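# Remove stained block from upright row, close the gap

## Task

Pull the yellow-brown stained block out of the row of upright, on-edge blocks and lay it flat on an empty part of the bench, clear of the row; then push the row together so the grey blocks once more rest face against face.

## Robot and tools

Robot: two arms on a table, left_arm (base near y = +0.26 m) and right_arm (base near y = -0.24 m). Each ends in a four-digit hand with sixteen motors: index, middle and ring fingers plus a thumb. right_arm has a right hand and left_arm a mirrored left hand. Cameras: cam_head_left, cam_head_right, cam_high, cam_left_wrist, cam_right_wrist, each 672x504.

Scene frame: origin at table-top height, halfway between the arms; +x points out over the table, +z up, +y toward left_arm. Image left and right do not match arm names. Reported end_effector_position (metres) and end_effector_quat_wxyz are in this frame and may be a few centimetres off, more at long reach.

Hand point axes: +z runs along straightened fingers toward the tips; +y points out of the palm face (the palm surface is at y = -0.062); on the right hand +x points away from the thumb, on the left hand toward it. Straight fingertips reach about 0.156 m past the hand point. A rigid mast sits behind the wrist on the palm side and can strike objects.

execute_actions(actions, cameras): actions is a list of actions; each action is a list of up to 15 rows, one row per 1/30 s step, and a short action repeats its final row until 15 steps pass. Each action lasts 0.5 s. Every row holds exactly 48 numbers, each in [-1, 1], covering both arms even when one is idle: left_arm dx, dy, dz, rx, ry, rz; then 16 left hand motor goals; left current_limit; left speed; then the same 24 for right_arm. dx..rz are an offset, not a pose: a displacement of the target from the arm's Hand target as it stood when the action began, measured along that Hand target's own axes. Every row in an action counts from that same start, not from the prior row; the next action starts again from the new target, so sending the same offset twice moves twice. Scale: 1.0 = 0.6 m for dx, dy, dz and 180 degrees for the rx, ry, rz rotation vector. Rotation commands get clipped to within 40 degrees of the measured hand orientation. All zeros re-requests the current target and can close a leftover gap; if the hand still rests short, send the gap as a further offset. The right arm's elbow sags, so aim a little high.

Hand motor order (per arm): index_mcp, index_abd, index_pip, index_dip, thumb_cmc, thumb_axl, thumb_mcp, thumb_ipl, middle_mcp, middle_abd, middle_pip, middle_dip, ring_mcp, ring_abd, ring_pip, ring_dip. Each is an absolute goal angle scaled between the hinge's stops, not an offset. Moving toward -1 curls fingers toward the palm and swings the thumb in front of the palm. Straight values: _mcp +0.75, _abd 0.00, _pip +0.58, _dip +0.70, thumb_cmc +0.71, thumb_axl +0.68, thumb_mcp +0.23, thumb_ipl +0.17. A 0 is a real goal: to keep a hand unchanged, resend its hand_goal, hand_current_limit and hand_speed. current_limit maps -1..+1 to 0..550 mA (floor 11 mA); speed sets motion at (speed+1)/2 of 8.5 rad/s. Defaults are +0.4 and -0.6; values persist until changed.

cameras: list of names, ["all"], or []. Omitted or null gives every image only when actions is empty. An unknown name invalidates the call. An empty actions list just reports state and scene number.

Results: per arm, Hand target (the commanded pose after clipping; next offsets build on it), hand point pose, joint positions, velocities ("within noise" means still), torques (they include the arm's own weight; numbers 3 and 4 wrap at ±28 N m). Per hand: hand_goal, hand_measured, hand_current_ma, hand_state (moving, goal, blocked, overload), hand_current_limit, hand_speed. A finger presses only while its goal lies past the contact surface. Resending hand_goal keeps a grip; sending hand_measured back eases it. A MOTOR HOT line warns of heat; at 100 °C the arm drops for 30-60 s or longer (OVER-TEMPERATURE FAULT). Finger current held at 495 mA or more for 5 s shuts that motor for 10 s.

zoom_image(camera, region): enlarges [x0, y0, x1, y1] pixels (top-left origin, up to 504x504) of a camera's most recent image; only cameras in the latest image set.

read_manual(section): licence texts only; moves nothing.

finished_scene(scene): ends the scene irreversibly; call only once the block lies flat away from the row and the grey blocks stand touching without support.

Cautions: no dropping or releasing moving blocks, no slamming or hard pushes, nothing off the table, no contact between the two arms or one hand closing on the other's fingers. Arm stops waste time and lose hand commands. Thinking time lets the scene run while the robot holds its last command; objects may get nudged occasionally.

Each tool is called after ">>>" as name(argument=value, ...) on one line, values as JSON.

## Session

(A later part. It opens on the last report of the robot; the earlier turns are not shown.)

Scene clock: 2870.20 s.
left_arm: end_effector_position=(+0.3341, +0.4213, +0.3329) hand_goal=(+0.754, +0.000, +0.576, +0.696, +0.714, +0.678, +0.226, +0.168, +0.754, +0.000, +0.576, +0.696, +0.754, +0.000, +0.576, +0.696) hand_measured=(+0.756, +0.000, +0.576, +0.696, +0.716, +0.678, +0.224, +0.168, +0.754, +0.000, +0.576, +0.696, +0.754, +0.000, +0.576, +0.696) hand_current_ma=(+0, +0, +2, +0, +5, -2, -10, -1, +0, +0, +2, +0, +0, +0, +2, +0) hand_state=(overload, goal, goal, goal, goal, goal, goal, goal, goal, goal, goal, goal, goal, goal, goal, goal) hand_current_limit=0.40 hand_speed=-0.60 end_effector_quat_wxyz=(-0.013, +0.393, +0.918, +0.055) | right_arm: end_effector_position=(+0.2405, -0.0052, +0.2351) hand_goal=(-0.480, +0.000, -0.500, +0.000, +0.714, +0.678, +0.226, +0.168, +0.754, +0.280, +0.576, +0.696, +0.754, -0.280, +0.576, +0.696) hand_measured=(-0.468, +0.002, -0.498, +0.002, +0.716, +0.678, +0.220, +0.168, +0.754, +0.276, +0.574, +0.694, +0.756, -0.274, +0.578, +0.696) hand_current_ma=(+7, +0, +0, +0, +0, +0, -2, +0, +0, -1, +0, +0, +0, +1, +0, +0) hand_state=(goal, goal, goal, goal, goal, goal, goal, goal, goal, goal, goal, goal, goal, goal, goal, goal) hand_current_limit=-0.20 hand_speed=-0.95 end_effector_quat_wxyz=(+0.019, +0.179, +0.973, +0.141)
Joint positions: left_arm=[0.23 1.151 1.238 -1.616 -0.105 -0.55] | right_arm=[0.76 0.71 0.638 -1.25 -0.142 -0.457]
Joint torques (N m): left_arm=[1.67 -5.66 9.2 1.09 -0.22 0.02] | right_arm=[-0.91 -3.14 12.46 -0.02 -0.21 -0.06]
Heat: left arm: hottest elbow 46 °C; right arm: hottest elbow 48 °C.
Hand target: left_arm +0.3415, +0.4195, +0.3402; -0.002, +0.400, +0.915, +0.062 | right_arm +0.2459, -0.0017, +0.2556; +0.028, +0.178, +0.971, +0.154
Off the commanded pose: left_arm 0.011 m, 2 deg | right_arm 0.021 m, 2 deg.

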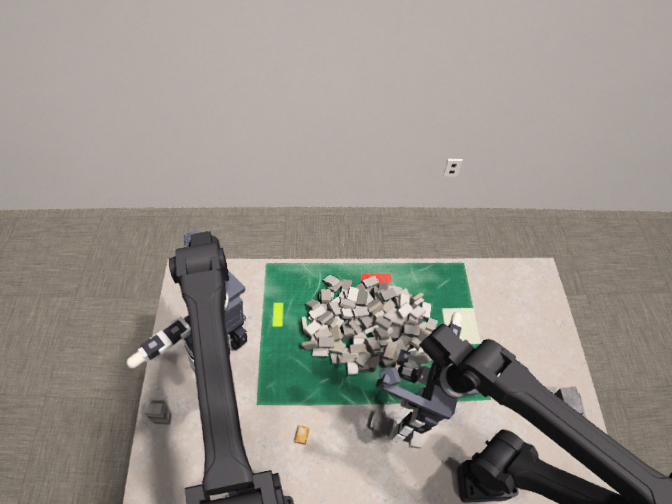

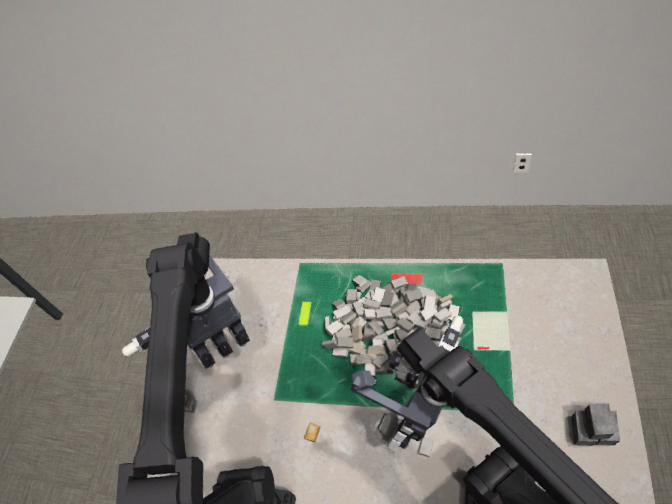

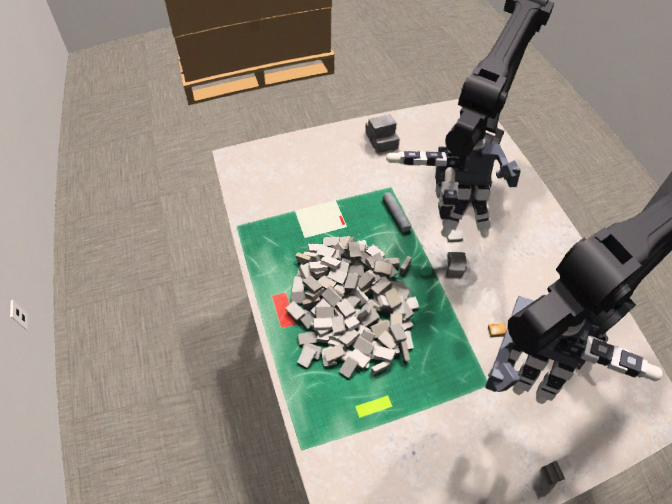

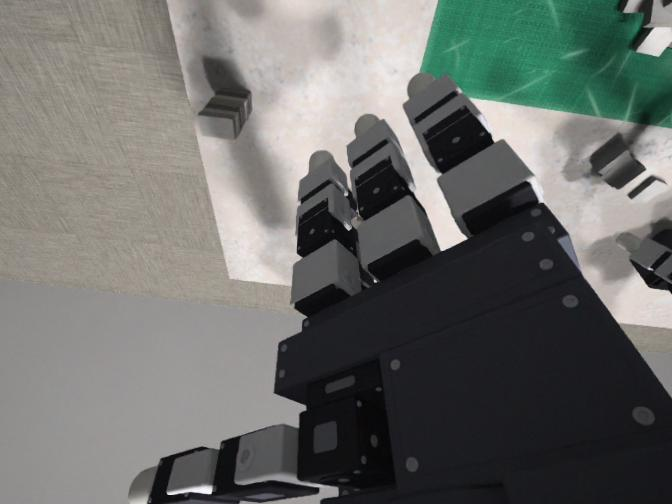

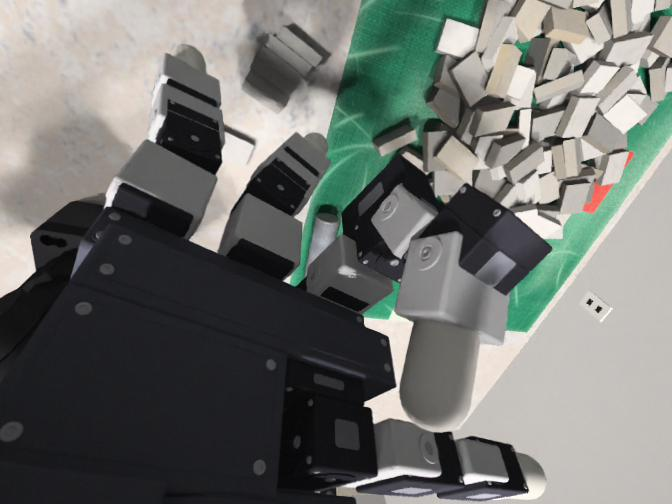

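>>> execute_actions(actions=[[[0,0,0,0,0,0,0.754,0,0.576,0.696,0.714,0.678,0.226,0.168,0.754,0,0.576,0.696,0.754,0,0.576,0.696,0.4,-0.6,-0.0234,-0.052,-0.043,0,0,0,-0.48,0,-0.5,0,0.714,0.678,0.226,0.168,0.754,0.28,0.576,0.696,0.754,-0.28,0.576,0.696,-0.2,-0.95]],[[0,0,0,0,0,0,0.754,0,0.576,0.696,0.714,0.678,0.226,0.168,0.754,0,0.576,0.696,0.754,0,0.576,0.696,0.4,-0.6,-0.0234,-0.052,-0.043,0,0,0,-0.48,0,-0.5,0,0.714,0.678,0.226,0.168,0.754,0.28,0.576,0.696,0.754,-0.28,0.576,0.696,-0.2,-0.95]]], cameras=["all"])

>>> zoom_image(camera="cam_right_wrist", region=[200, 0, 380, 135])

>>> zoom_image(camera="cam_high", region=[440, 245, 480, 285])

>>> zoom_image(camera="cam_head_left", region=[345, 390, 445, 465])

>>> zoom_image(camera="cam_head_right", region=[350, 390, 450, 465])

Scene clock: 2951.23 s.
left_arm: end_effector_position=(+0.3341, +0.4213, +0.3329) hand_goal=(+0.754, +0.000, +0.576, +0.696, +0.714, +0.678, +0.226, +0.168, +0.754, +0.000, +0.576, +0.696, +0.754, +0.000, +0.576, +0.696) hand_measured=(+0.756, +0.000, +0.576, +0.696, +0.716, +0.678, +0.224, +0.168, +0.754, +0.000, +0.576, +0.696, +0.754, +0.000, +0.576, +0.696) hand_current_ma=(+0, +0, +2, +0, +5, -2, -10, -1, +0, +0, +2, +0, +0, +0, +2, +0) hand_state=(overload, goal, goal, goal, goal, goal, goal, goal, goal, goal, goal, goal, goal, goal, goal, goal) hand_current_limit=0.40 hand_speed=-0.60 end_effector_quat_wxyz=(-0.013, +0.393, +0.918, +0.055) | right_arm: end_effector_position=(+0.2400, -0.0843, +0.2640) hand_goal=(-0.480, +0.000, -0.500, +0.000, +0.714, +0.678, +0.226, +0.168, +0.754, +0.280, +0.576, +0.696, +0.754, -0.280, +0.576, +0.696) hand_measured=(-0.468, +0.002, -0.498, +0.002, +0.716, +0.678, +0.220, +0.168, +0.754, +0.278, +0.574, +0.694, +0.754, -0.278, +0.578, +0.696) hand_current_ma=(+7, +0, +0, +0, +0, +0, -2, +0, +0, +0, +0, +0, +0, +0, +0, +0) hand_state=(goal, goal, goal, goal, goal, goal, goal, goal, goal, goal, goal, goal, goal, goal, goal, goal) hand_current_limit=-0.20 hand_speed=-0.95 end_effector_quat_wxyz=(+0.015, +0.185, +0.972, +0.146)
Joint positions: left_arm=[0.23 1.151 1.238 -1.616 -0.105 -0.55] | right_arm=[0.316 0.591 0.677 -1.493 -0.245 -0.886]
Joint torques (N m): left_arm=[1.61 -5.66 9.2 1.09 -0.22 0.02] | right_arm=[-0.62 -0.21 12.89 -0.18 -0.41 -0.13]
Heat: left arm: hottest elbow 46 °C; right arm: hottest elbow 54 °C.
Hand target: left_arm +0.3415, +0.4195, +0.3402; -0.002, +0.400, +0.915, +0.062 | right_arm +0.2454, -0.0820, +0.2853; +0.028, +0.178, +0.971, +0.154
Off the commanded pose: left_arm 0.011 m, 2 deg | right_arm 0.022 m, 2 deg.

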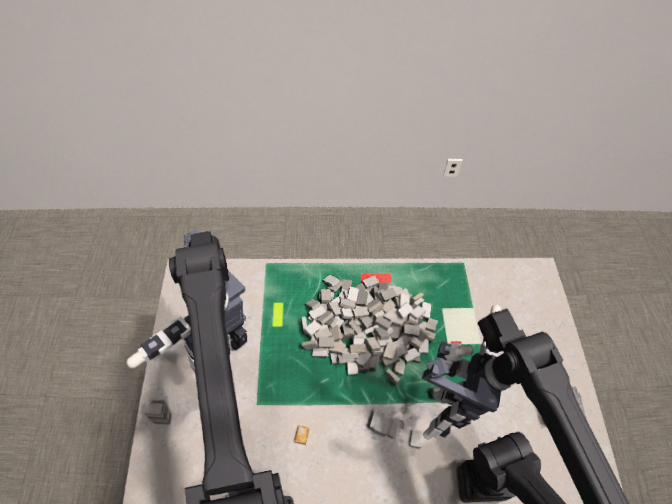

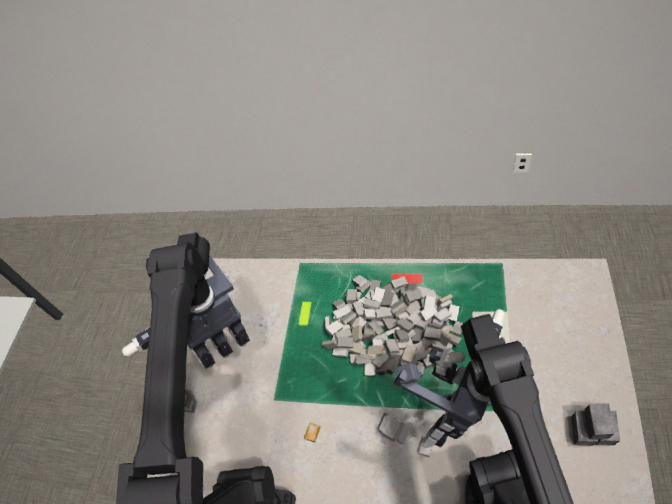

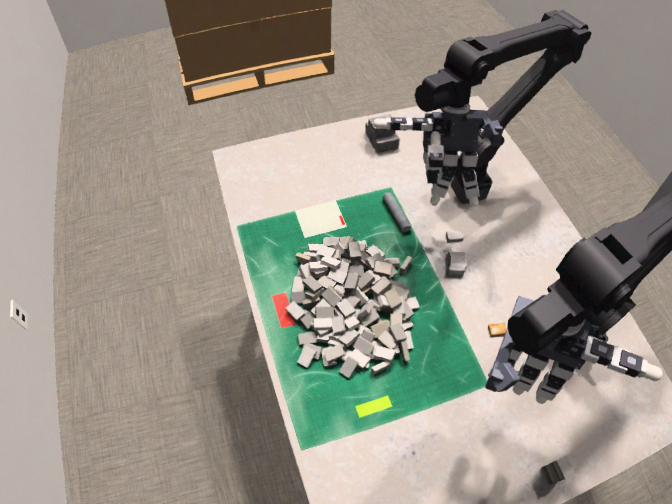

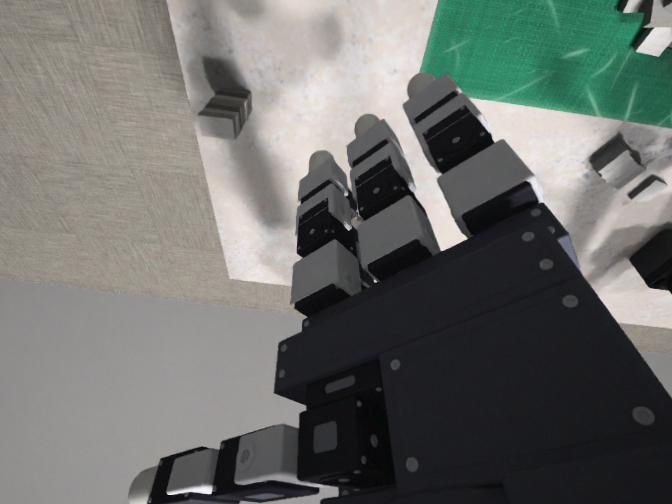

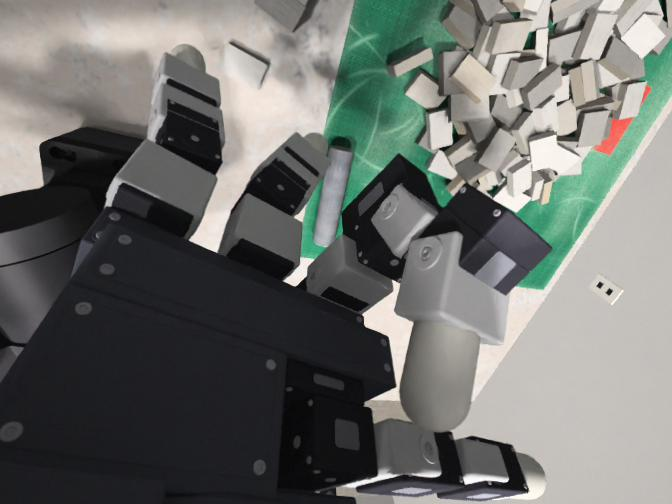

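Scaled by 2.800 from the camera's 672x504 image, which has a finer 960x720 frame.

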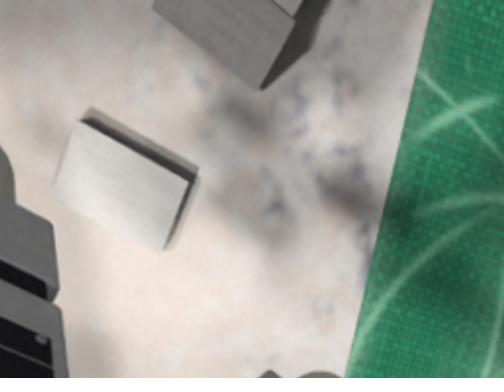

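Scaled by 12.600 from the camera's 672x504 image, which has a finer 960x720 frame.

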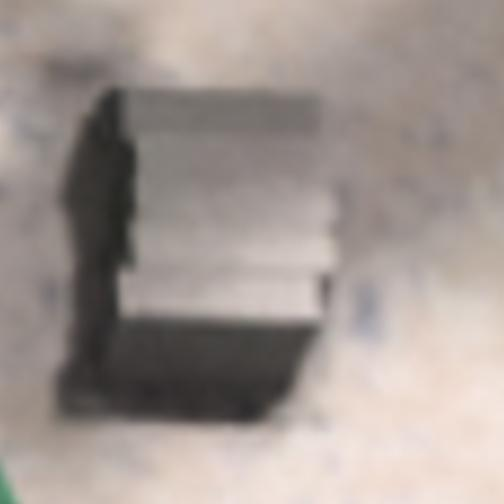

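Scaled by 5.040 from the camera's 672x504 image, which has a finer 960x720 frame.

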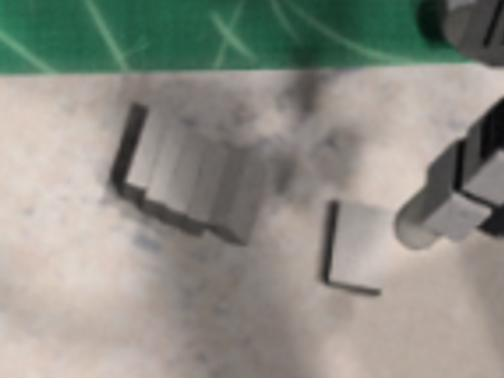

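Scaled by 5.040 from the camera's 672x504 image, which has a finer 960x720 frame.

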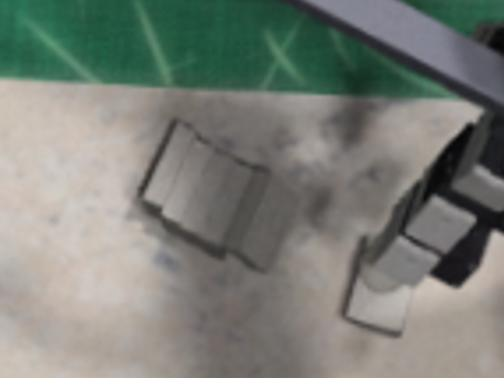

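>>> execute_actions(actions=[[[0,0,0,0,0,0,0.754,0,0.576,0.696,0.714,0.678,0.226,0.168,0.754,0,0.576,0.696,0.754,0,0.576,0.696,0.4,-0.6,0,0.005,-0.016,0.01597,-0.01525,0.09605,0.754,0.16,0.576,0.696,0.714,0.678,0.226,0.168,-0.48,0,-0.5,0,0.754,-0.35,0.576,0.696,0.2,-0.8]],[[0,0,0,0,0,0,0.754,0,0.576,0.696,0.714,0.678,0.226,0.168,0.754,0,0.576,0.696,0.754,0,0.576,0.696,0.4,-0.6,0,0,0,0.01597,-0.01525,0.09605,0.754,0.16,0.576,0.696,0.714,0.678,0.226,0.168,-0.48,0,-0.5,0,0.754,-0.35,0.576,0.696,0.2,-0.8]],[[0,0,0,0,0,0,0.754,0,0.576,0.696,0.714,0.678,0.226,0.168,0.754,0,0.576,0.696,0.754,0,0.576,0.696,0.4,-0.6,0,0,0,0.01597,-0.01525,0.09605,0.754,0.16,0.576,0.696,0.714,0.678,0.226,0.168,-0.48,0,-0.5,0,0.754,-0.35,0.576,0.696,0.2,-0.8]],[[0,0,0,0,0,0,0.754,0,0.576,0.696,0.714,0.678,0.226,0.168,0.754,0,0.576,0.696,0.754,0,0.576,0.696,0.4,-0.6,0,0,0,0.01597,-0.01525,0.09605,0.754,0.16,0.576,0.696,0.714,0.678,0.226,0.168,-0.48,0,-0.5,0,0.754,-0.35,0.576,0.696,0.2,-0.8]],[[0,0,0,0,0,0,0.754,0,0.576,0.696,0.714,0.678,0.226,0.168,0.754,0,0.576,0.696,0.754,0,0.576,0.696,0.4,-0.6,0,0,0,0.01597,-0.01525,0.09605,0.754,0.16,0.576,0.696,0.714,0.678,0.226,0.168,-0.48,0,-0.5,0,0.754,-0.35,0.576,0.696,0.2,-0.8]],[[0,0,0,0,0,0,0.754,0,0.576,0.696,0.714,0.678,0.226,0.168,0.754,0,0.576,0.696,0.754,0,0.576,0.696,0.4,-0.6,0,0,0,0,0,0,0.754,0.16,0.576,0.696,0.714,0.678,0.226,0.168,-0.48,0,-0.5,0,0.754,-0.35,0.576,0.696,0.2,-0.8]]], cameras=["cam_right_wrist"])

Scene clock: 3058.23 s.
left_arm: end_effector_position=(+0.3341, +0.4213, +0.3329) hand_goal=(+0.754, +0.000, +0.576, +0.696, +0.714, +0.678, +0.226, +0.168, +0.754, +0.000, +0.576, +0.696, +0.754, +0.000, +0.576, +0.696) hand_measured=(+0.756, +0.000, +0.576, +0.696, +0.716, +0.678, +0.224, +0.168, +0.754, +0.000, +0.576, +0.696, +0.754, +0.000, +0.576, +0.696) hand_current_ma=(+0, +0, +2, +0, +5, -2, -10, -1, +0, +0, +2, +0, +0, +0, +2, +0) hand_state=(overload, goal, goal, goal, goal, goal, goal, goal, goal, goal, goal, goal, goal, goal, goal, goal) hand_current_limit=0.40 hand_speed=-0.60 end_effector_quat_wxyz=(-0.013, +0.393, +0.918, +0.055) | right_arm: end_effector_position=(+0.2421, -0.0871, +0.2802) hand_goal=(+0.754, +0.160, +0.576, +0.696, +0.714, +0.678, +0.226, +0.168, -0.480, +0.000, -0.500, +0.000, +0.754, -0.350, +0.576, +0.696) hand_measured=(+0.752, +0.158, +0.574, +0.694, +0.714, +0.678, +0.220, +0.168, -0.462, +0.002, -0.496, +0.002, +0.754, -0.346, +0.578, +0.696) hand_current_ma=(+0, +0, +0, +0, +0, +0, -2, +0, +11, +0, +1, +0, +0, +1, +0, +0) hand_state=(goal, goal, goal, goal, goal, goal, goal, goal, goal, goal, goal, goal, goal, goal, goal, goal) hand_current_limit=0.20 hand_speed=-0.80 end_effector_quat_wxyz=(+0.004, +0.807, +0.591, -0.014)
Joint positions: left_arm=[0.23 1.151 1.238 -1.616 -0.105 -0.55] | right_arm=[1.034 0.96 0.959 -1.599 -0.003 1.313]
Joint torques (N m): left_arm=[1.61 -5.54 9.2 1.09 -0.21 0.02] | right_arm=[-0.44 -5.77 11.62 -0.65 0.21 0.12]
Heat: left arm: hottest elbow 46 °C; right arm: hottest elbow 56 °C.
Hand target: left_arm +0.3415, +0.4195, +0.3402; -0.002, +0.400, +0.915, +0.062 | right_arm +0.2453, -0.0822, +0.2953; +0.000, +0.809, +0.588, +0.000
Off the commanded pose: left_arm 0.011 m, 2 deg | right_arm 0.016 m, 2 deg.
Images, in order (width x height): cam_right_wrist 672x504.

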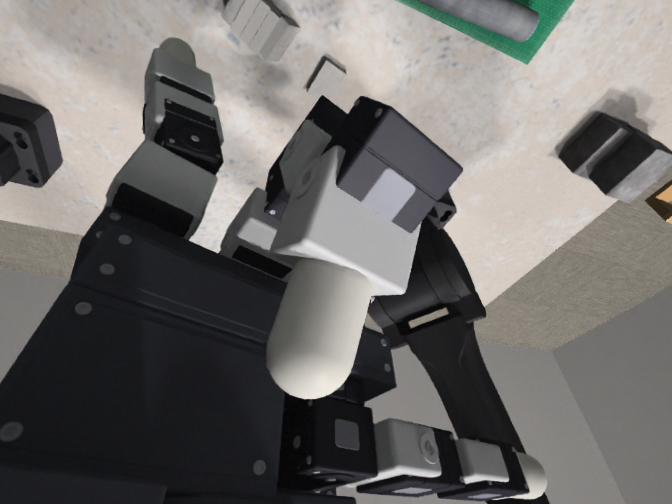

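>>> execute_actions(actions=[[[0,0,0,0,0,0,0.754,0,0.576,0.696,0.714,0.678,0.226,0.168,0.754,0,0.576,0.696,0.754,0,0.576,0.696,0.4,-0.6,0.0286,0.0052,0,0,0,0,0.754,0.16,0.576,0.696,0.714,0.678,0.226,0.168,-0.48,0,-0.5,0,0.754,-0.35,0.576,0.696,0.2,-0.8]],[[0,0,0,0,0,0,0.754,0,0.576,0.696,0.714,0.678,0.226,0.168,0.754,0,0.576,0.696,0.754,0,0.576,0.696,0.4,-0.6,0.0286,0.0053,0.05,0,0,0,0.754,0.16,0.576,0.696,0.714,0.678,0.226,0.168,-0.48,0,-0.5,0,0.754,-0.35,0.576,0.696,0.2,-0.8]],[[0,0,0,0,0,0,0.754,0,0.576,0.696,0.714,0.678,0.226,0.168,0.754,0,0.576,0.696,0.754,0,0.576,0.696,0.4,-0.6,0,0,0.058,0,0,0,0.754,0.16,0.576,0.696,0.714,0.678,0.226,0.168,-0.48,0,-0.5,0,0.754,-0.35,0.576,0.696,0.2,-0.8]],[[0,0,0,0,0,0,0.754,0,0.576,0.696,0.714,0.678,0.226,0.168,0.754,0,0.576,0.696,0.754,0,0.576,0.696,0.4,-0.6,0,0,0.05,0,0,0,0.754,0.16,0.576,0.696,0.714,0.678,0.226,0.168,-0.48,0,-0.5,0,0.754,-0.35,0.576,0.696,0.2,-0.8]]], cameras=["cam_right_wrist", "cam_high", "cam_head_left"])

>>> zoom_image(camera="cam_right_wrist", region=[100, 0, 340, 180])

>>> zoom_image(camera="cam_high", region=[420, 205, 500, 285])

>>> zoom_image(camera="cam_head_left", region=[345, 390, 445, 465])

Scene clock: 3078.27 s.
left_arm: end_effector_position=(+0.3341, +0.4213, +0.3329) hand_goal=(+0.754, +0.000, +0.576, +0.696, +0.714, +0.678, +0.226, +0.168, +0.754, +0.000, +0.576, +0.696, +0.754, +0.000, +0.576, +0.696) hand_measured=(+0.756, +0.000, +0.576, +0.696, +0.716, +0.678, +0.224, +0.168, +0.754, +0.000, +0.576, +0.696, +0.754, +0.000, +0.576, +0.696) hand_current_ma=(+0, +0, +2, +0, +5, -2, -10, -1, +0, +0, +2, +0, +0, +0, +2, +0) hand_state=(overload, goal, goal, goal, goal, goal, goal, goal, goal, goal, goal, goal, goal, goal, goal, goal) hand_current_limit=0.40 hand_speed=-0.60 end_effector_quat_wxyz=(-0.013, +0.393, +0.918, +0.055) | right_arm: end_effector_position=(+0.2614, -0.0555, +0.2022) hand_goal=(+0.754, +0.160, +0.576, +0.696, +0.714, +0.678, +0.226, +0.168, -0.480, +0.000, -0.500, +0.000, +0.754, -0.350, +0.576, +0.696) hand_measured=(+0.752, +0.160, +0.574, +0.694, +0.714, +0.678, +0.222, +0.168, -0.468, +0.002, -0.496, +0.002, +0.754, -0.346, +0.578, +0.696) hand_current_ma=(+0, +0, +0, +0, +0, +0, -1, +0, +7, +0, +1, +0, +0, +1, +0, +0) hand_state=(goal, goal, goal, goal, goal, goal, goal, goal, goal, goal, goal, goal, goal, goal, goal, goal) hand_current_limit=0.20 hand_speed=-0.80 end_effector_quat_wxyz=(-0.001, +0.809, +0.588, -0.002)
Joint positions: left_arm=[0.23 1.151 1.238 -1.616 -0.105 -0.55] | right_arm=[1.037 1.082 0.83 -1.322 -0.002 1.323]
Joint torques (N m): left_arm=[1.55 -5.6 9.17 1.07 -0.22 0.02] | right_arm=[-0.03 -6.3 8.53 0.1 0.21 0.1]
Heat: left arm: hottest elbow 46 °C; right arm: hottest elbow 53 °C.
Hand target: left_arm +0.3415, +0.4195, +0.3402; -0.002, +0.400, +0.915, +0.062 | right_arm +0.2619, -0.0515, +0.2005; +0.000, +0.809, +0.588, +0.000
Off the commanded pose: left_arm 0.011 m, 2 deg | right_arm 0.004 m, 0 deg.
Images, in order (width x height): cam_head_left 672x504, cam_high 672x504, cam_right_wrist 672x504.

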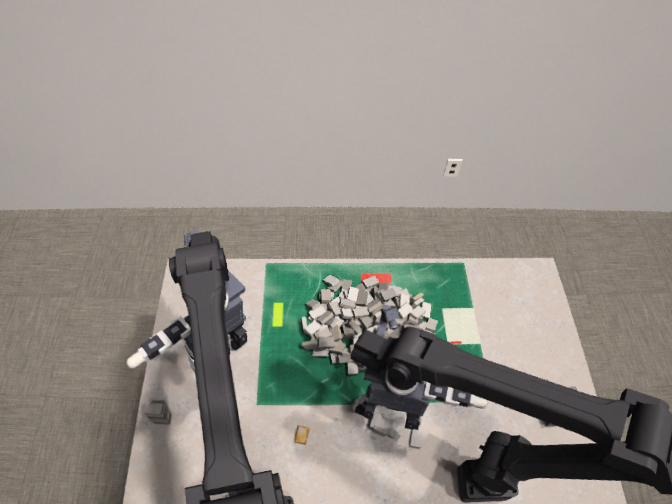

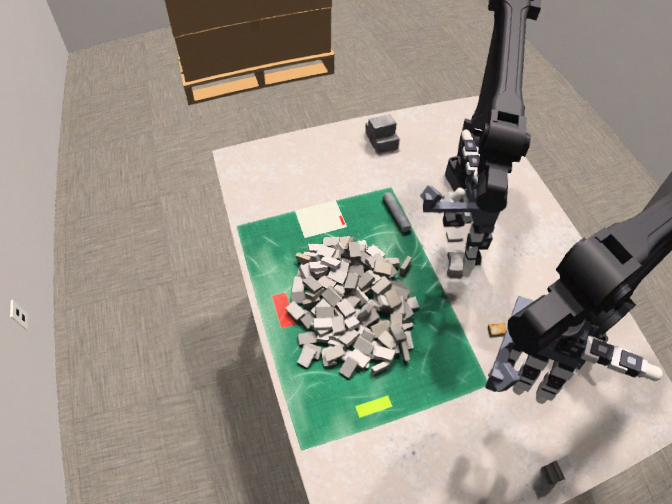

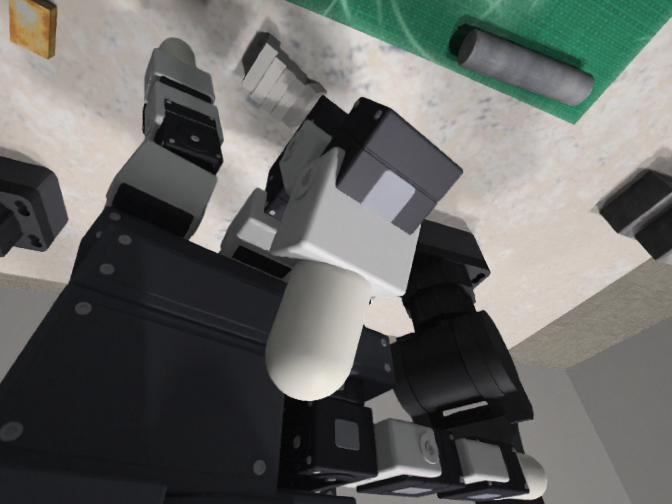

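Scaled by 2.100 from the camera's 672x504 image, which has a finer 960x720 frame.

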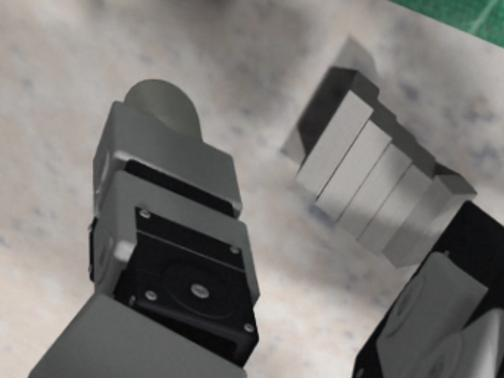

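Scaled by 6.300 from the camera's 672x504 image, which has a finer 960x720 frame.

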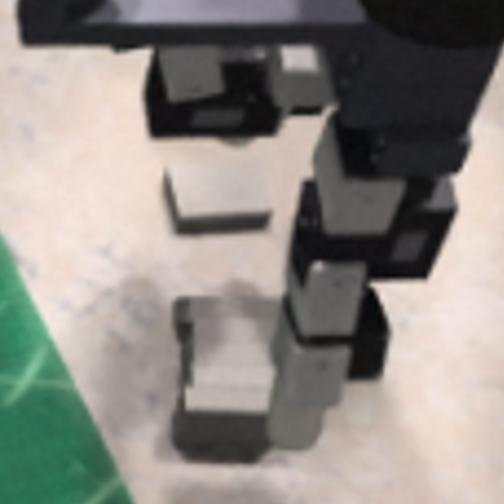

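Scaled by 5.040 from the camera's 672x504 image, which has a finer 960x720 frame.

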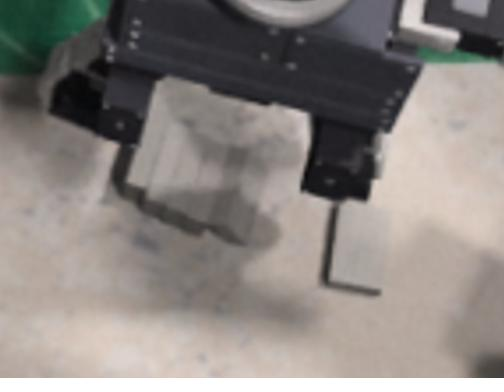

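>>> zoom_image(camera="cam_right_wrist", region=[220, 10, 340, 135])

Scaled by 4.032 from the camera's 672x504 image, which has a finer 960x720 frame.

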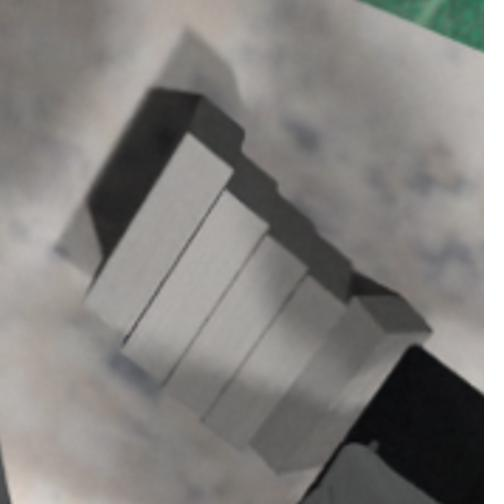

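>>> execute_actions(actions=[[[0,0,0,0,0,0,0.754,0,0.576,0.696,0.714,0.678,0.226,0.168,0.754,0,0.576,0.696,0.754,0,0.576,0.696,0.4,-0.6,0,0,0,0,0,0,0.754,0.06,0.576,0.696,0.714,0.678,0.226,0.168,-0.48,0,-0.5,0,0.754,-0.35,0.576,0.696,0.2,-0.8]],[[0,0,0,0,0,0,0.754,0,0.576,0.696,0.714,0.678,0.226,0.168,0.754,0,0.576,0.696,0.754,0,0.576,0.696,0.4,-0.6,0,0,0.03,0,0,0,0.754,0.06,0.576,0.696,0.714,0.678,0.226,0.168,-0.48,0,-0.5,0,0.754,-0.35,0.576,0.696,0.2,-0.8]],[[0,0,0,0,0,0,0.754,0,0.576,0.696,0.714,0.678,0.226,0.168,0.754,0,0.576,0.696,0.754,0,0.576,0.696,0.4,-0.6,0,0,0.03,0,0,0,0.754,0.06,0.576,0.696,0.714,0.678,0.226,0.168,-0.48,0,-0.5,0,0.754,-0.35,0.576,0.696,0.2,-0.8]]], cameras=["cam_right_wrist", "cam_high", "cam_head_left"])

>>> zoom_image(camera="cam_head_left", region=[345, 390, 445, 465])

>>> zoom_image(camera="cam_high", region=[420, 205, 500, 285])

Scene clock: 3144.53 s.
left_arm: end_effector_position=(+0.3341, +0.4213, +0.3329) hand_goal=(+0.754, +0.000, +0.576, +0.696, +0.714, +0.678, +0.226, +0.168, +0.754, +0.000, +0.576, +0.696, +0.754, +0.000, +0.576, +0.696) hand_measured=(+0.756, +0.000, +0.576, +0.696, +0.716, +0.678, +0.224, +0.168, +0.754, +0.000, +0.576, +0.696, +0.754, +0.000, +0.576, +0.696) hand_current_ma=(+0, +0, +2, +0, +5, -2, -10, -1, +0, +0, +2, +0, +0, +0, +2, +0) hand_state=(overload, goal, goal, goal, goal, goal, goal, goal, goal, goal, goal, goal, goal, goal, goal, goal) hand_current_limit=0.40 hand_speed=-0.60 end_effector_quat_wxyz=(-0.013, +0.393, +0.918, +0.055) | right_arm: end_effector_position=(+0.2622, -0.0541, +0.1680) hand_goal=(+0.754, +0.060, +0.576, +0.696, +0.714, +0.678, +0.226, +0.168, -0.480, +0.000, -0.500, +0.000, +0.754, -0.350, +0.576, +0.696) hand_measured=(+0.752, +0.062, +0.574, +0.694, +0.714, +0.678, +0.222, +0.168, -0.468, +0.002, -0.496, +0.002, +0.754, -0.346, +0.578, +0.696) hand_current_ma=(+0, +0, +0, +0, +0, +0, -1, +0, +7, +0, +1, +0, +0, +1, +0, +0) hand_state=(goal, goal, goal, goal, goal, goal, goal, goal, goal, goal, goal, goal, goal, goal, goal, goal) hand_current_limit=0.20 hand_speed=-0.80 end_effector_quat_wxyz=(-0.002, +0.809, +0.588, +0.001)
Joint positions: left_arm=[0.23 1.151 1.238 -1.616 -0.105 -0.55] | right_arm=[1.037 1.114 0.759 -1.213 -0.002 1.323]
Joint torques (N m): left_arm=[1.55 -5.71 9.18 1.1 -0.22 0.02] | right_arm=[0.09 -6.3 7.95 0.2 0.19 0.09]
Heat: left arm: hottest elbow 46 °C; right arm: hottest elbow 49 °C.
Hand target: left_arm +0.3415, +0.4195, +0.3402; -0.002, +0.400, +0.915, +0.062 | right_arm +0.2619, -0.0515, +0.1645; +0.000, +0.809, +0.588, +0.000
Off the commanded pose: left_arm 0.011 m, 2 deg | right_arm 0.004 m, 0 deg.
Images, in order (width x height): cam_head_left 672x504, cam_high 672x504, cam_right_wrist 672x504.

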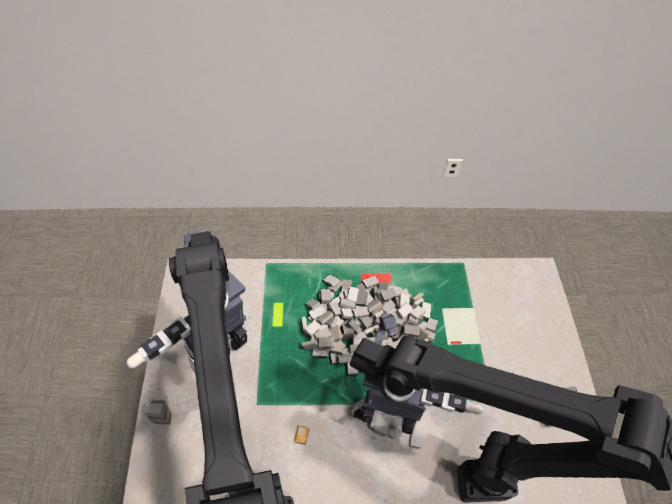

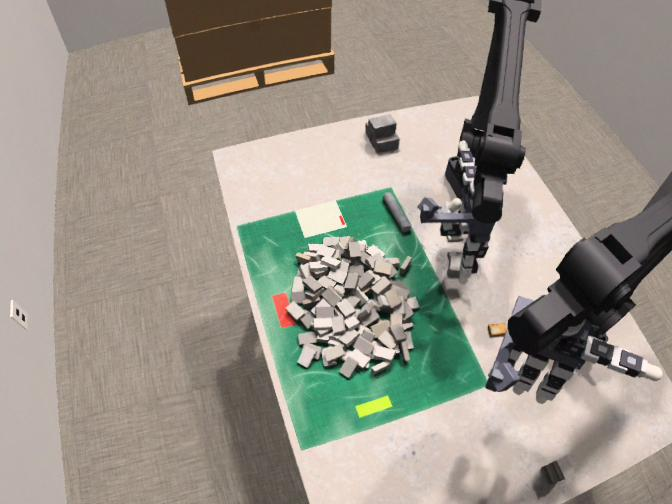

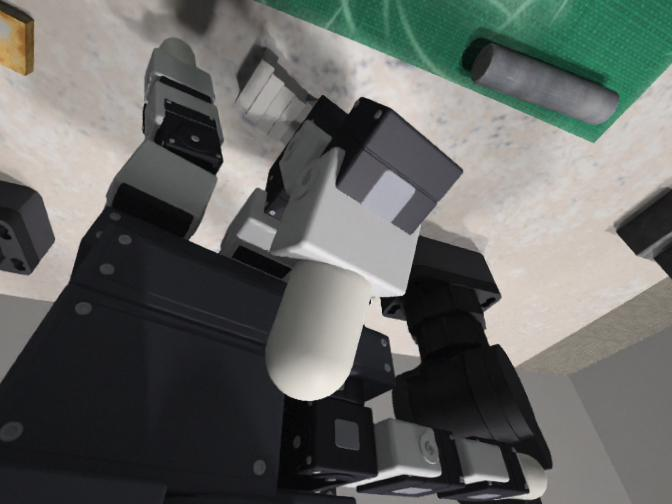

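Scaled by 5.040 from the camera's 672x504 image, which has a finer 960x720 frame.

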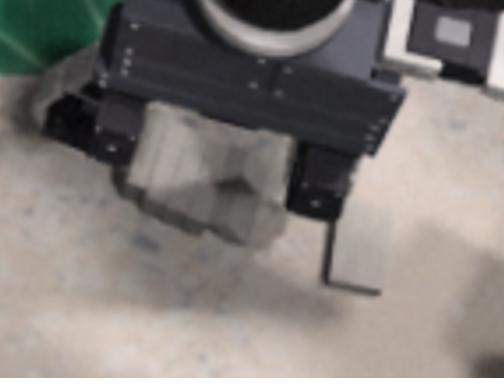

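Scaled by 6.300 from the camera's 672x504 image, which has a finer 960x720 frame.

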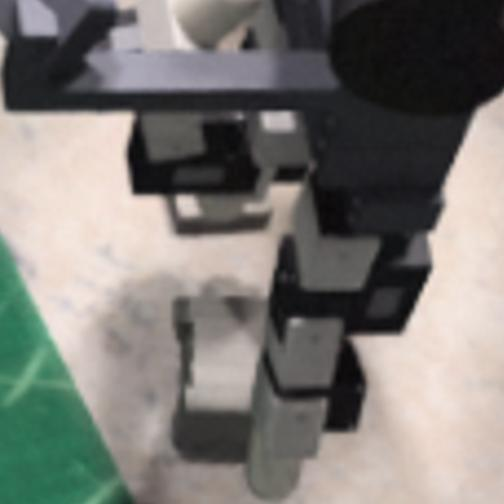

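>>> execute_actions(actions=[[[0,0,0,0,0,0,0.754,0,0.576,0.696,0.714,0.678,0.226,0.168,0.754,0,0.576,0.696,0.754,0,0.576,0.696,0.4,-0.6,0.002,0,0.0275,0,0,0,0.754,0.06,0.576,0.696,0.714,0.678,0.226,0.168,-0.48,0,-0.5,0,0.754,-0.35,0.576,0.696,0.2,-0.8]],[[0,0,0,0,0,0,0.754,0,0.576,0.696,0.714,0.678,0.226,0.168,0.754,0,0.576,0.696,0.754,0,0.576,0.696,0.4,-0.6,0,0,0.014,0,0,0,0.754,0.06,0.576,0.696,0.714,0.678,0.226,0.168,-0.48,0,-0.5,0,0.754,-0.35,0.576,0.696,0.2,-0.8]]], cameras=["cam_right_wrist", "cam_high", "cam_head_left"])

>>> zoom_image(camera="cam_head_left", region=[345, 390, 445, 465])

>>> zoom_image(camera="cam_high", region=[420, 205, 500, 285])

>>> zoom_image(camera="cam_right_wrist", region=[130, 0, 340, 158])

Scene clock: 3157.23 s.
left_arm: end_effector_position=(+0.3341, +0.4213, +0.3329) hand_goal=(+0.754, +0.000, +0.576, +0.696, +0.714, +0.678, +0.226, +0.168, +0.754, +0.000, +0.576, +0.696, +0.754, +0.000, +0.576, +0.696) hand_measured=(+0.756, +0.000, +0.576, +0.696, +0.716, +0.678, +0.224, +0.168, +0.754, +0.000, +0.576, +0.696, +0.754, +0.000, +0.576, +0.696) hand_current_ma=(+0, +0, +2, +0, +5, -2, -10, -1, +0, +0, +2, +0, +0, +0, +2, +0) hand_state=(overload, goal, goal, goal, goal, goal, goal, goal, goal, goal, goal, goal, goal, goal, goal, goal) hand_current_limit=0.40 hand_speed=-0.60 end_effector_quat_wxyz=(-0.013, +0.393, +0.918, +0.055) | right_arm: end_effector_position=(+0.2639, -0.0516, +0.1453) hand_goal=(+0.754, +0.060, +0.576, +0.696, +0.714, +0.678, +0.226, +0.168, -0.480, +0.000, -0.500, +0.000, +0.754, -0.350, +0.576, +0.696) hand_measured=(+0.752, +0.062, +0.574, +0.694, +0.714, +0.678, +0.222, +0.168, -0.468, +0.002, -0.496, +0.002, +0.754, -0.346, +0.578, +0.696) hand_current_ma=(+0, +0, +0, +0, +0, +0, -1, +0, +7, +0, +1, +0, +0, +1, +0, +0) hand_state=(goal, goal, goal, goal, goal, goal, goal, goal, goal, goal, goal, goal, goal, goal, goal, goal) hand_current_limit=0.20 hand_speed=-0.80 end_effector_quat_wxyz=(-0.003, +0.809, +0.588, +0.004)
Joint positions: left_arm=[0.23 1.151 1.238 -1.616 -0.105 -0.55] | right_arm=[1.037 1.147 0.718 -1.132 -0.002 1.323]
Joint torques (N m): left_arm=[1.49 -5.54 9.18 1.09 -0.21 0.02] | right_arm=[0.15 -6.12 7.42 0.18 0.2 0.11]
Heat: left arm: hottest elbow 46 °C; right arm: hottest elbow 48 °C.
Hand target: left_arm +0.3415, +0.4195, +0.3402; -0.002, +0.400, +0.915, +0.062 | right_arm +0.2624, -0.0503, +0.1396; +0.000, +0.809, +0.588, +0.000
Off the commanded pose: left_arm 0.011 m, 2 deg | right_arm 0.006 m, 1 deg.
Images, in order (width x height): cam_head_left 672x504, cam_high 672x504, cam_right_wrist 672x504.

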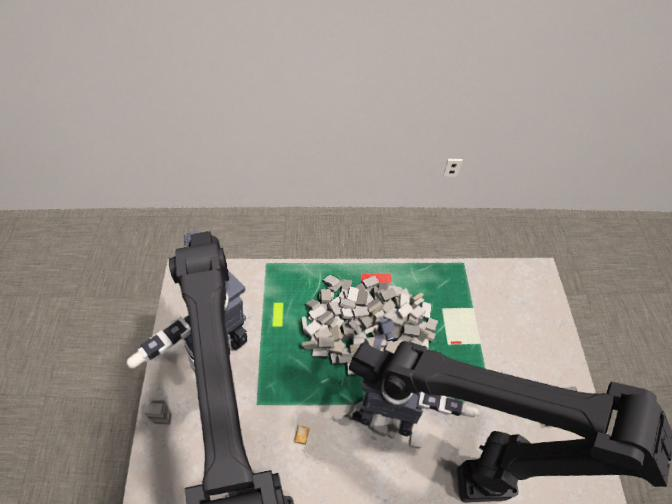

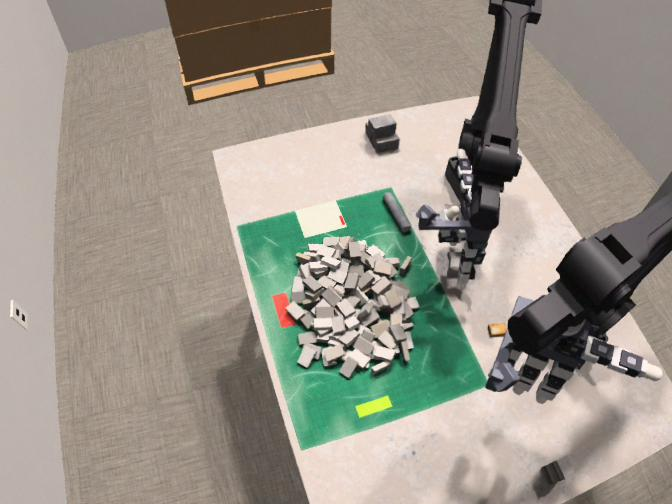

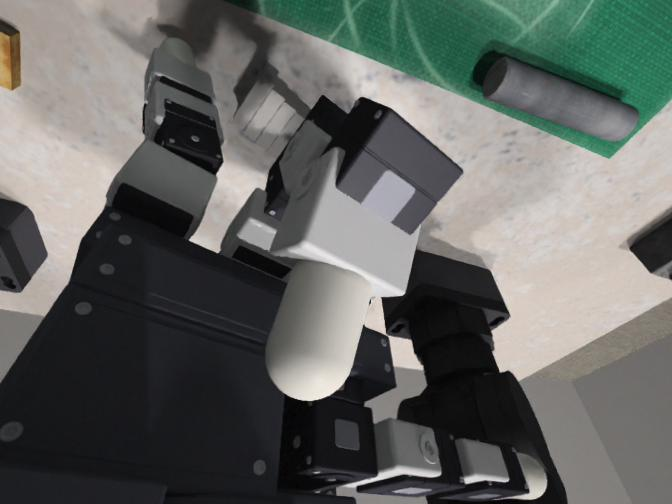

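Scaled by 5.040 from the camera's 672x504 image, which has a finer 960x720 frame.

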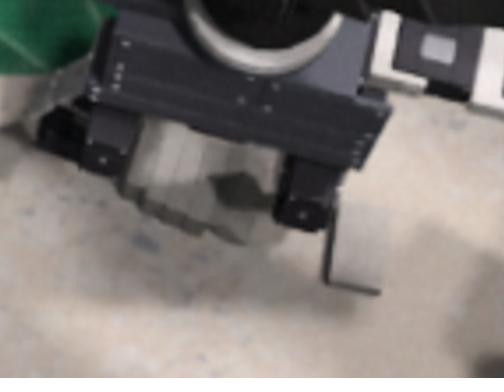

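Scaled by 6.300 from the camera's 672x504 image, which has a finer 960x720 frame.

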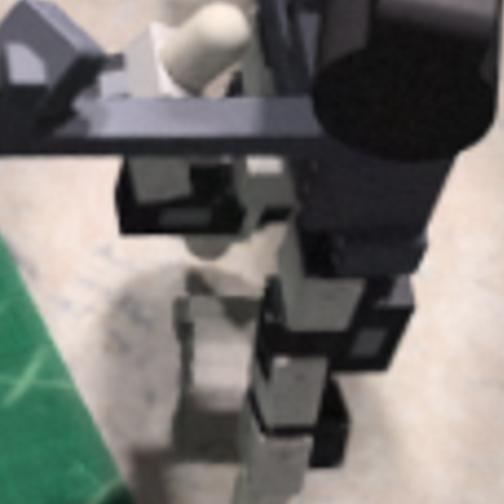

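Scaled by 2.400 from the camera's 672x504 image, which has a finer 960x720 frame.

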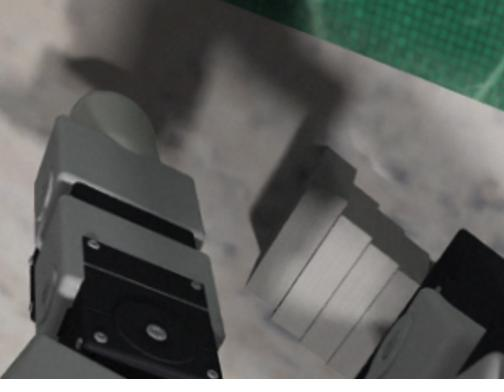

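>>> execute_actions(actions=[[[0,0,0,0,0,0,0.754,0,0.576,0.696,0.714,0.678,0.226,0.168,0.754,0,0.576,0.696,0.754,0,0.576,0.696,0.4,-0.6,0,0,0.012,0,0,0,0.754,0.06,0.576,0.696,0.714,0.678,0.226,0.168,-0.48,0,-0.5,0,0.754,-0.35,0.576,0.696,0.2,-0.8]],[[0,0,0,0,0,0,0.754,0,0.576,0.696,0.714,0.678,0.226,0.168,0.754,0,0.576,0.696,0.754,0,0.576,0.696,0.4,-0.6,0,0,0.005,0,0,0,0.754,0.06,0.576,0.696,0.714,0.678,0.226,0.168,-0.48,0,-0.5,0,0.754,-0.35,0.576,0.696,0.2,-0.8]]], cameras=[])

Scene clock: 3165.83 s.
left_arm: end_effector_position=(+0.3341, +0.4213, +0.3329) hand_goal=(+0.754, +0.000, +0.576, +0.696, +0.714, +0.678, +0.226, +0.168, +0.754, +0.000, +0.576, +0.696, +0.754, +0.000, +0.576, +0.696) hand_measured=(+0.756, +0.000, +0.576, +0.696, +0.716, +0.678, +0.224, +0.168, +0.754, +0.000, +0.576, +0.696, +0.754, +0.000, +0.576, +0.696) hand_current_ma=(+0, +0, +2, +0, +5, -2, -10, -1, +0, +0, +2, +0, +0, +0, +2, +0) hand_state=(overload, goal, goal, goal, goal, goal, goal, goal, goal, goal, goal, goal, goal, goal, goal, goal) hand_current_limit=0.40 hand_speed=-0.60 end_effector_quat_wxyz=(-0.013, +0.393, +0.918, +0.055) | right_arm: end_effector_position=(+0.2643, -0.0510, +0.1359) hand_goal=(+0.754, +0.060, +0.576, +0.696, +0.714, +0.678, +0.226, +0.168, -0.480, +0.000, -0.500, +0.000, +0.754, -0.350, +0.576, +0.696) hand_measured=(+0.752, +0.062, +0.574, +0.694, +0.714, +0.678, +0.222, +0.168, -0.468, +0.002, -0.496, +0.002, +0.754, -0.346, +0.578, +0.696) hand_current_ma=(+0, +0, +0, +0, +0, +0, -1, +0, +7, +0, +1, +0, +0, +1, +0, +0) hand_state=(goal, goal, goal, goal, goal, goal, goal, goal, goal, goal, goal, goal, goal, goal, goal, goal) hand_current_limit=0.20 hand_speed=-0.80 end_effector_quat_wxyz=(-0.003, +0.809, +0.588, +0.005)
Joint positions: left_arm=[0.23 1.151 1.238 -1.616 -0.105 -0.55] | right_arm=[1.037 1.161 0.7 -1.099 -0.002 1.323]
Joint torques (N m): left_arm=[1.55 -5.54 9.2 1.09 -0.22 0.02] | right_arm=[0.21 -6.18 7.19 0.23 0.21 0.11]
Heat: left arm: hottest elbow 46 °C; right arm: hottest elbow 48 °C.
Hand target: left_arm +0.3415, +0.4195, +0.3402; -0.002, +0.400, +0.915, +0.062 | right_arm +0.2624, -0.0504, +0.1295; +0.000, +0.809, +0.588, +0.000
Off the commanded pose: left_arm 0.011 m, 2 deg | right_arm 0.007 m, 1 deg.
No camera images: "cameras" was empty.

>>> execute_actions(actions=[[[0,0,0,0,0,0,0.754,0,0.576,0.696,0.714,0.678,0.226,0.168,0.754,0,0.576,0.696,0.754,0,0.576,0.696,0.4,-0.6,0,0,0,0,0,0,0.754,0.06,0.576,0.696,0.714,0.678,0.226,0.168,-0.48,0,-0.5,0,0.754,-0.1,0.576,0.696,-0.2,-0.9]],[[0,0,0,0,0,0,0.754,0,0.576,0.696,0.714,0.678,0.226,0.168,0.754,0,0.576,0.696,0.754,0,0.576,0.696,0.4,-0.6,0,0,0,0,0,0,0.754,0.0,0.576,0.696,0.714,0.678,0.226,0.168,-0.48,0,-0.5,0,0.754,0.0,0.576,0.696,-0.4,-0.96]],[[0,0,0,0,0,0,0.754,0,0.576,0.696,0.714,0.678,0.226,0.168,0.754,0,0.576,0.696,0.754,0,0.576,0.696,0.4,-0.6,0,0,0,0,0,0,0.754,0.0,0.576,0.696,0.714,0.678,0.226,0.168,-0.48,0,-0.5,0,0.754,0.03,0.576,0.696,-0.4,-0.97]],[[0,0,0,0,0,0,0.754,0,0.576,0.696,0.714,0.678,0.226,0.168,0.754,0,0.576,0.696,0.754,0,0.576,0.696,0.4,-0.6,0,0,0,0,0,0,0.754,0.0,0.576,0.696,0.714,0.678,0.226,0.168,-0.48,0,-0.5,0,0.754,0.03,0.576,0.696,-0.4,-0.97]]], cameras=["cam_right_wrist", "cam_head_left"])

>>> zoom_image(camera="cam_right_wrist", region=[130, 0, 340, 158])

>>> zoom_image(camera="cam_head_left", region=[345, 390, 445, 465])

Scene clock: 3198.33 s.
left_arm: end_effector_position=(+0.3341, +0.4213, +0.3329) hand_goal=(+0.754, +0.000, +0.576, +0.696, +0.714, +0.678, +0.226, +0.168, +0.754, +0.000, +0.576, +0.696, +0.754, +0.000, +0.576, +0.696) hand_measured=(+0.756, +0.000, +0.576, +0.696, +0.716, +0.678, +0.224, +0.168, +0.754, +0.000, +0.576, +0.696, +0.754, +0.000, +0.576, +0.696) hand_current_ma=(+0, +0, +2, +0, +5, -2, -10, -1, +0, +0, +2, +0, +0, +0, +2, +0) hand_state=(overload, goal, goal, goal, goal, goal, goal, goal, goal, goal, goal, goal, goal, goal, goal, goal) hand_current_limit=0.40 hand_speed=-0.60 end_effector_quat_wxyz=(-0.013, +0.393, +0.918, +0.055) | right_arm: end_effector_position=(+0.2643, -0.0510, +0.1359) hand_goal=(+0.754, +0.000, +0.576, +0.696, +0.714, +0.678, +0.226, +0.168, -0.480, +0.000, -0.500, +0.000, +0.754, +0.030, +0.576, +0.696) hand_measured=(+0.752, +0.002, +0.574, +0.694, +0.714, +0.678, +0.222, +0.168, -0.468, +0.002, -0.496, +0.002, +0.754, +0.026, +0.578, +0.696) hand_current_ma=(+0, +0, +0, +0, +0, +0, -1, +0, +7, +0, +1, +0, +0, -1, +0, +0) hand_state=(goal, goal, goal, goal, goal, goal, goal, goal, goal, goal, goal, goal, goal, goal, goal, goal) hand_current_limit=-0.40 hand_speed=-0.97 end_effector_quat_wxyz=(-0.003, +0.809, +0.588, +0.005)
Joint positions: left_arm=[0.23 1.151 1.238 -1.616 -0.105 -0.55] | right_arm=[1.037 1.161 0.7 -1.099 -0.002 1.323]
Joint torques (N m): left_arm=[1.67 -5.54 9.2 1.1 -0.22 0.01] | right_arm=[0.21 -6.24 7.19 0.23 0.2 0.1]
Heat: left arm: hottest elbow 46 °C; right arm: hottest elbow 47 °C.
Hand target: left_arm +0.3415, +0.4195, +0.3402; -0.002, +0.400, +0.915, +0.062 | right_arm +0.2624, -0.0504, +0.1295; +0.000, +0.809, +0.588, +0.000
Off the commanded pose: left_arm 0.011 m, 2 deg | right_arm 0.007 m, 1 deg.
Images, in order (width x height): cam_head_left 672x504, cam_right_wrist 672x504.

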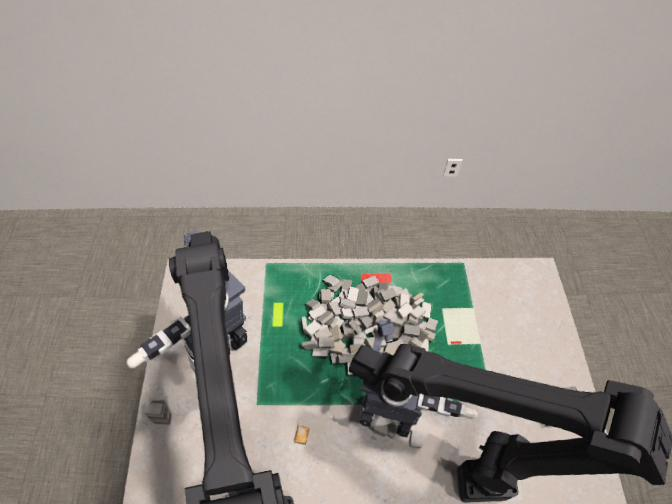

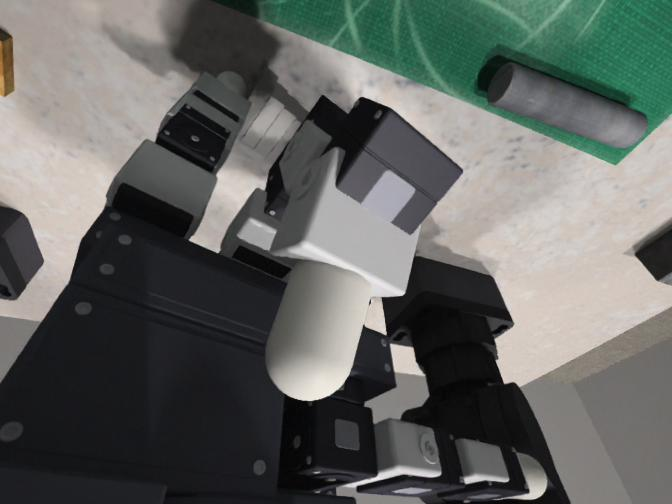

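Scaled by 2.400 from the camera's 672x504 image, which has a finer 960x720 frame.

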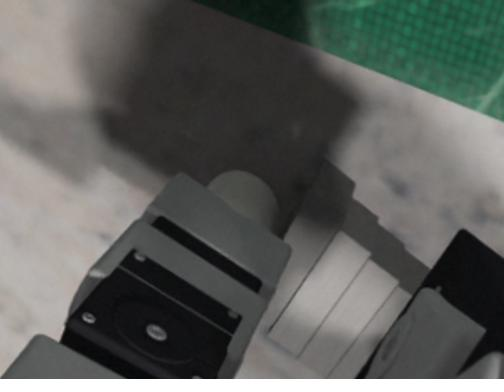

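Scaled by 5.040 from the camera's 672x504 image, which has a finer 960x720 frame.

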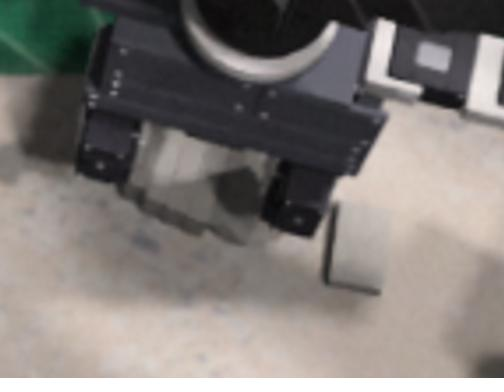

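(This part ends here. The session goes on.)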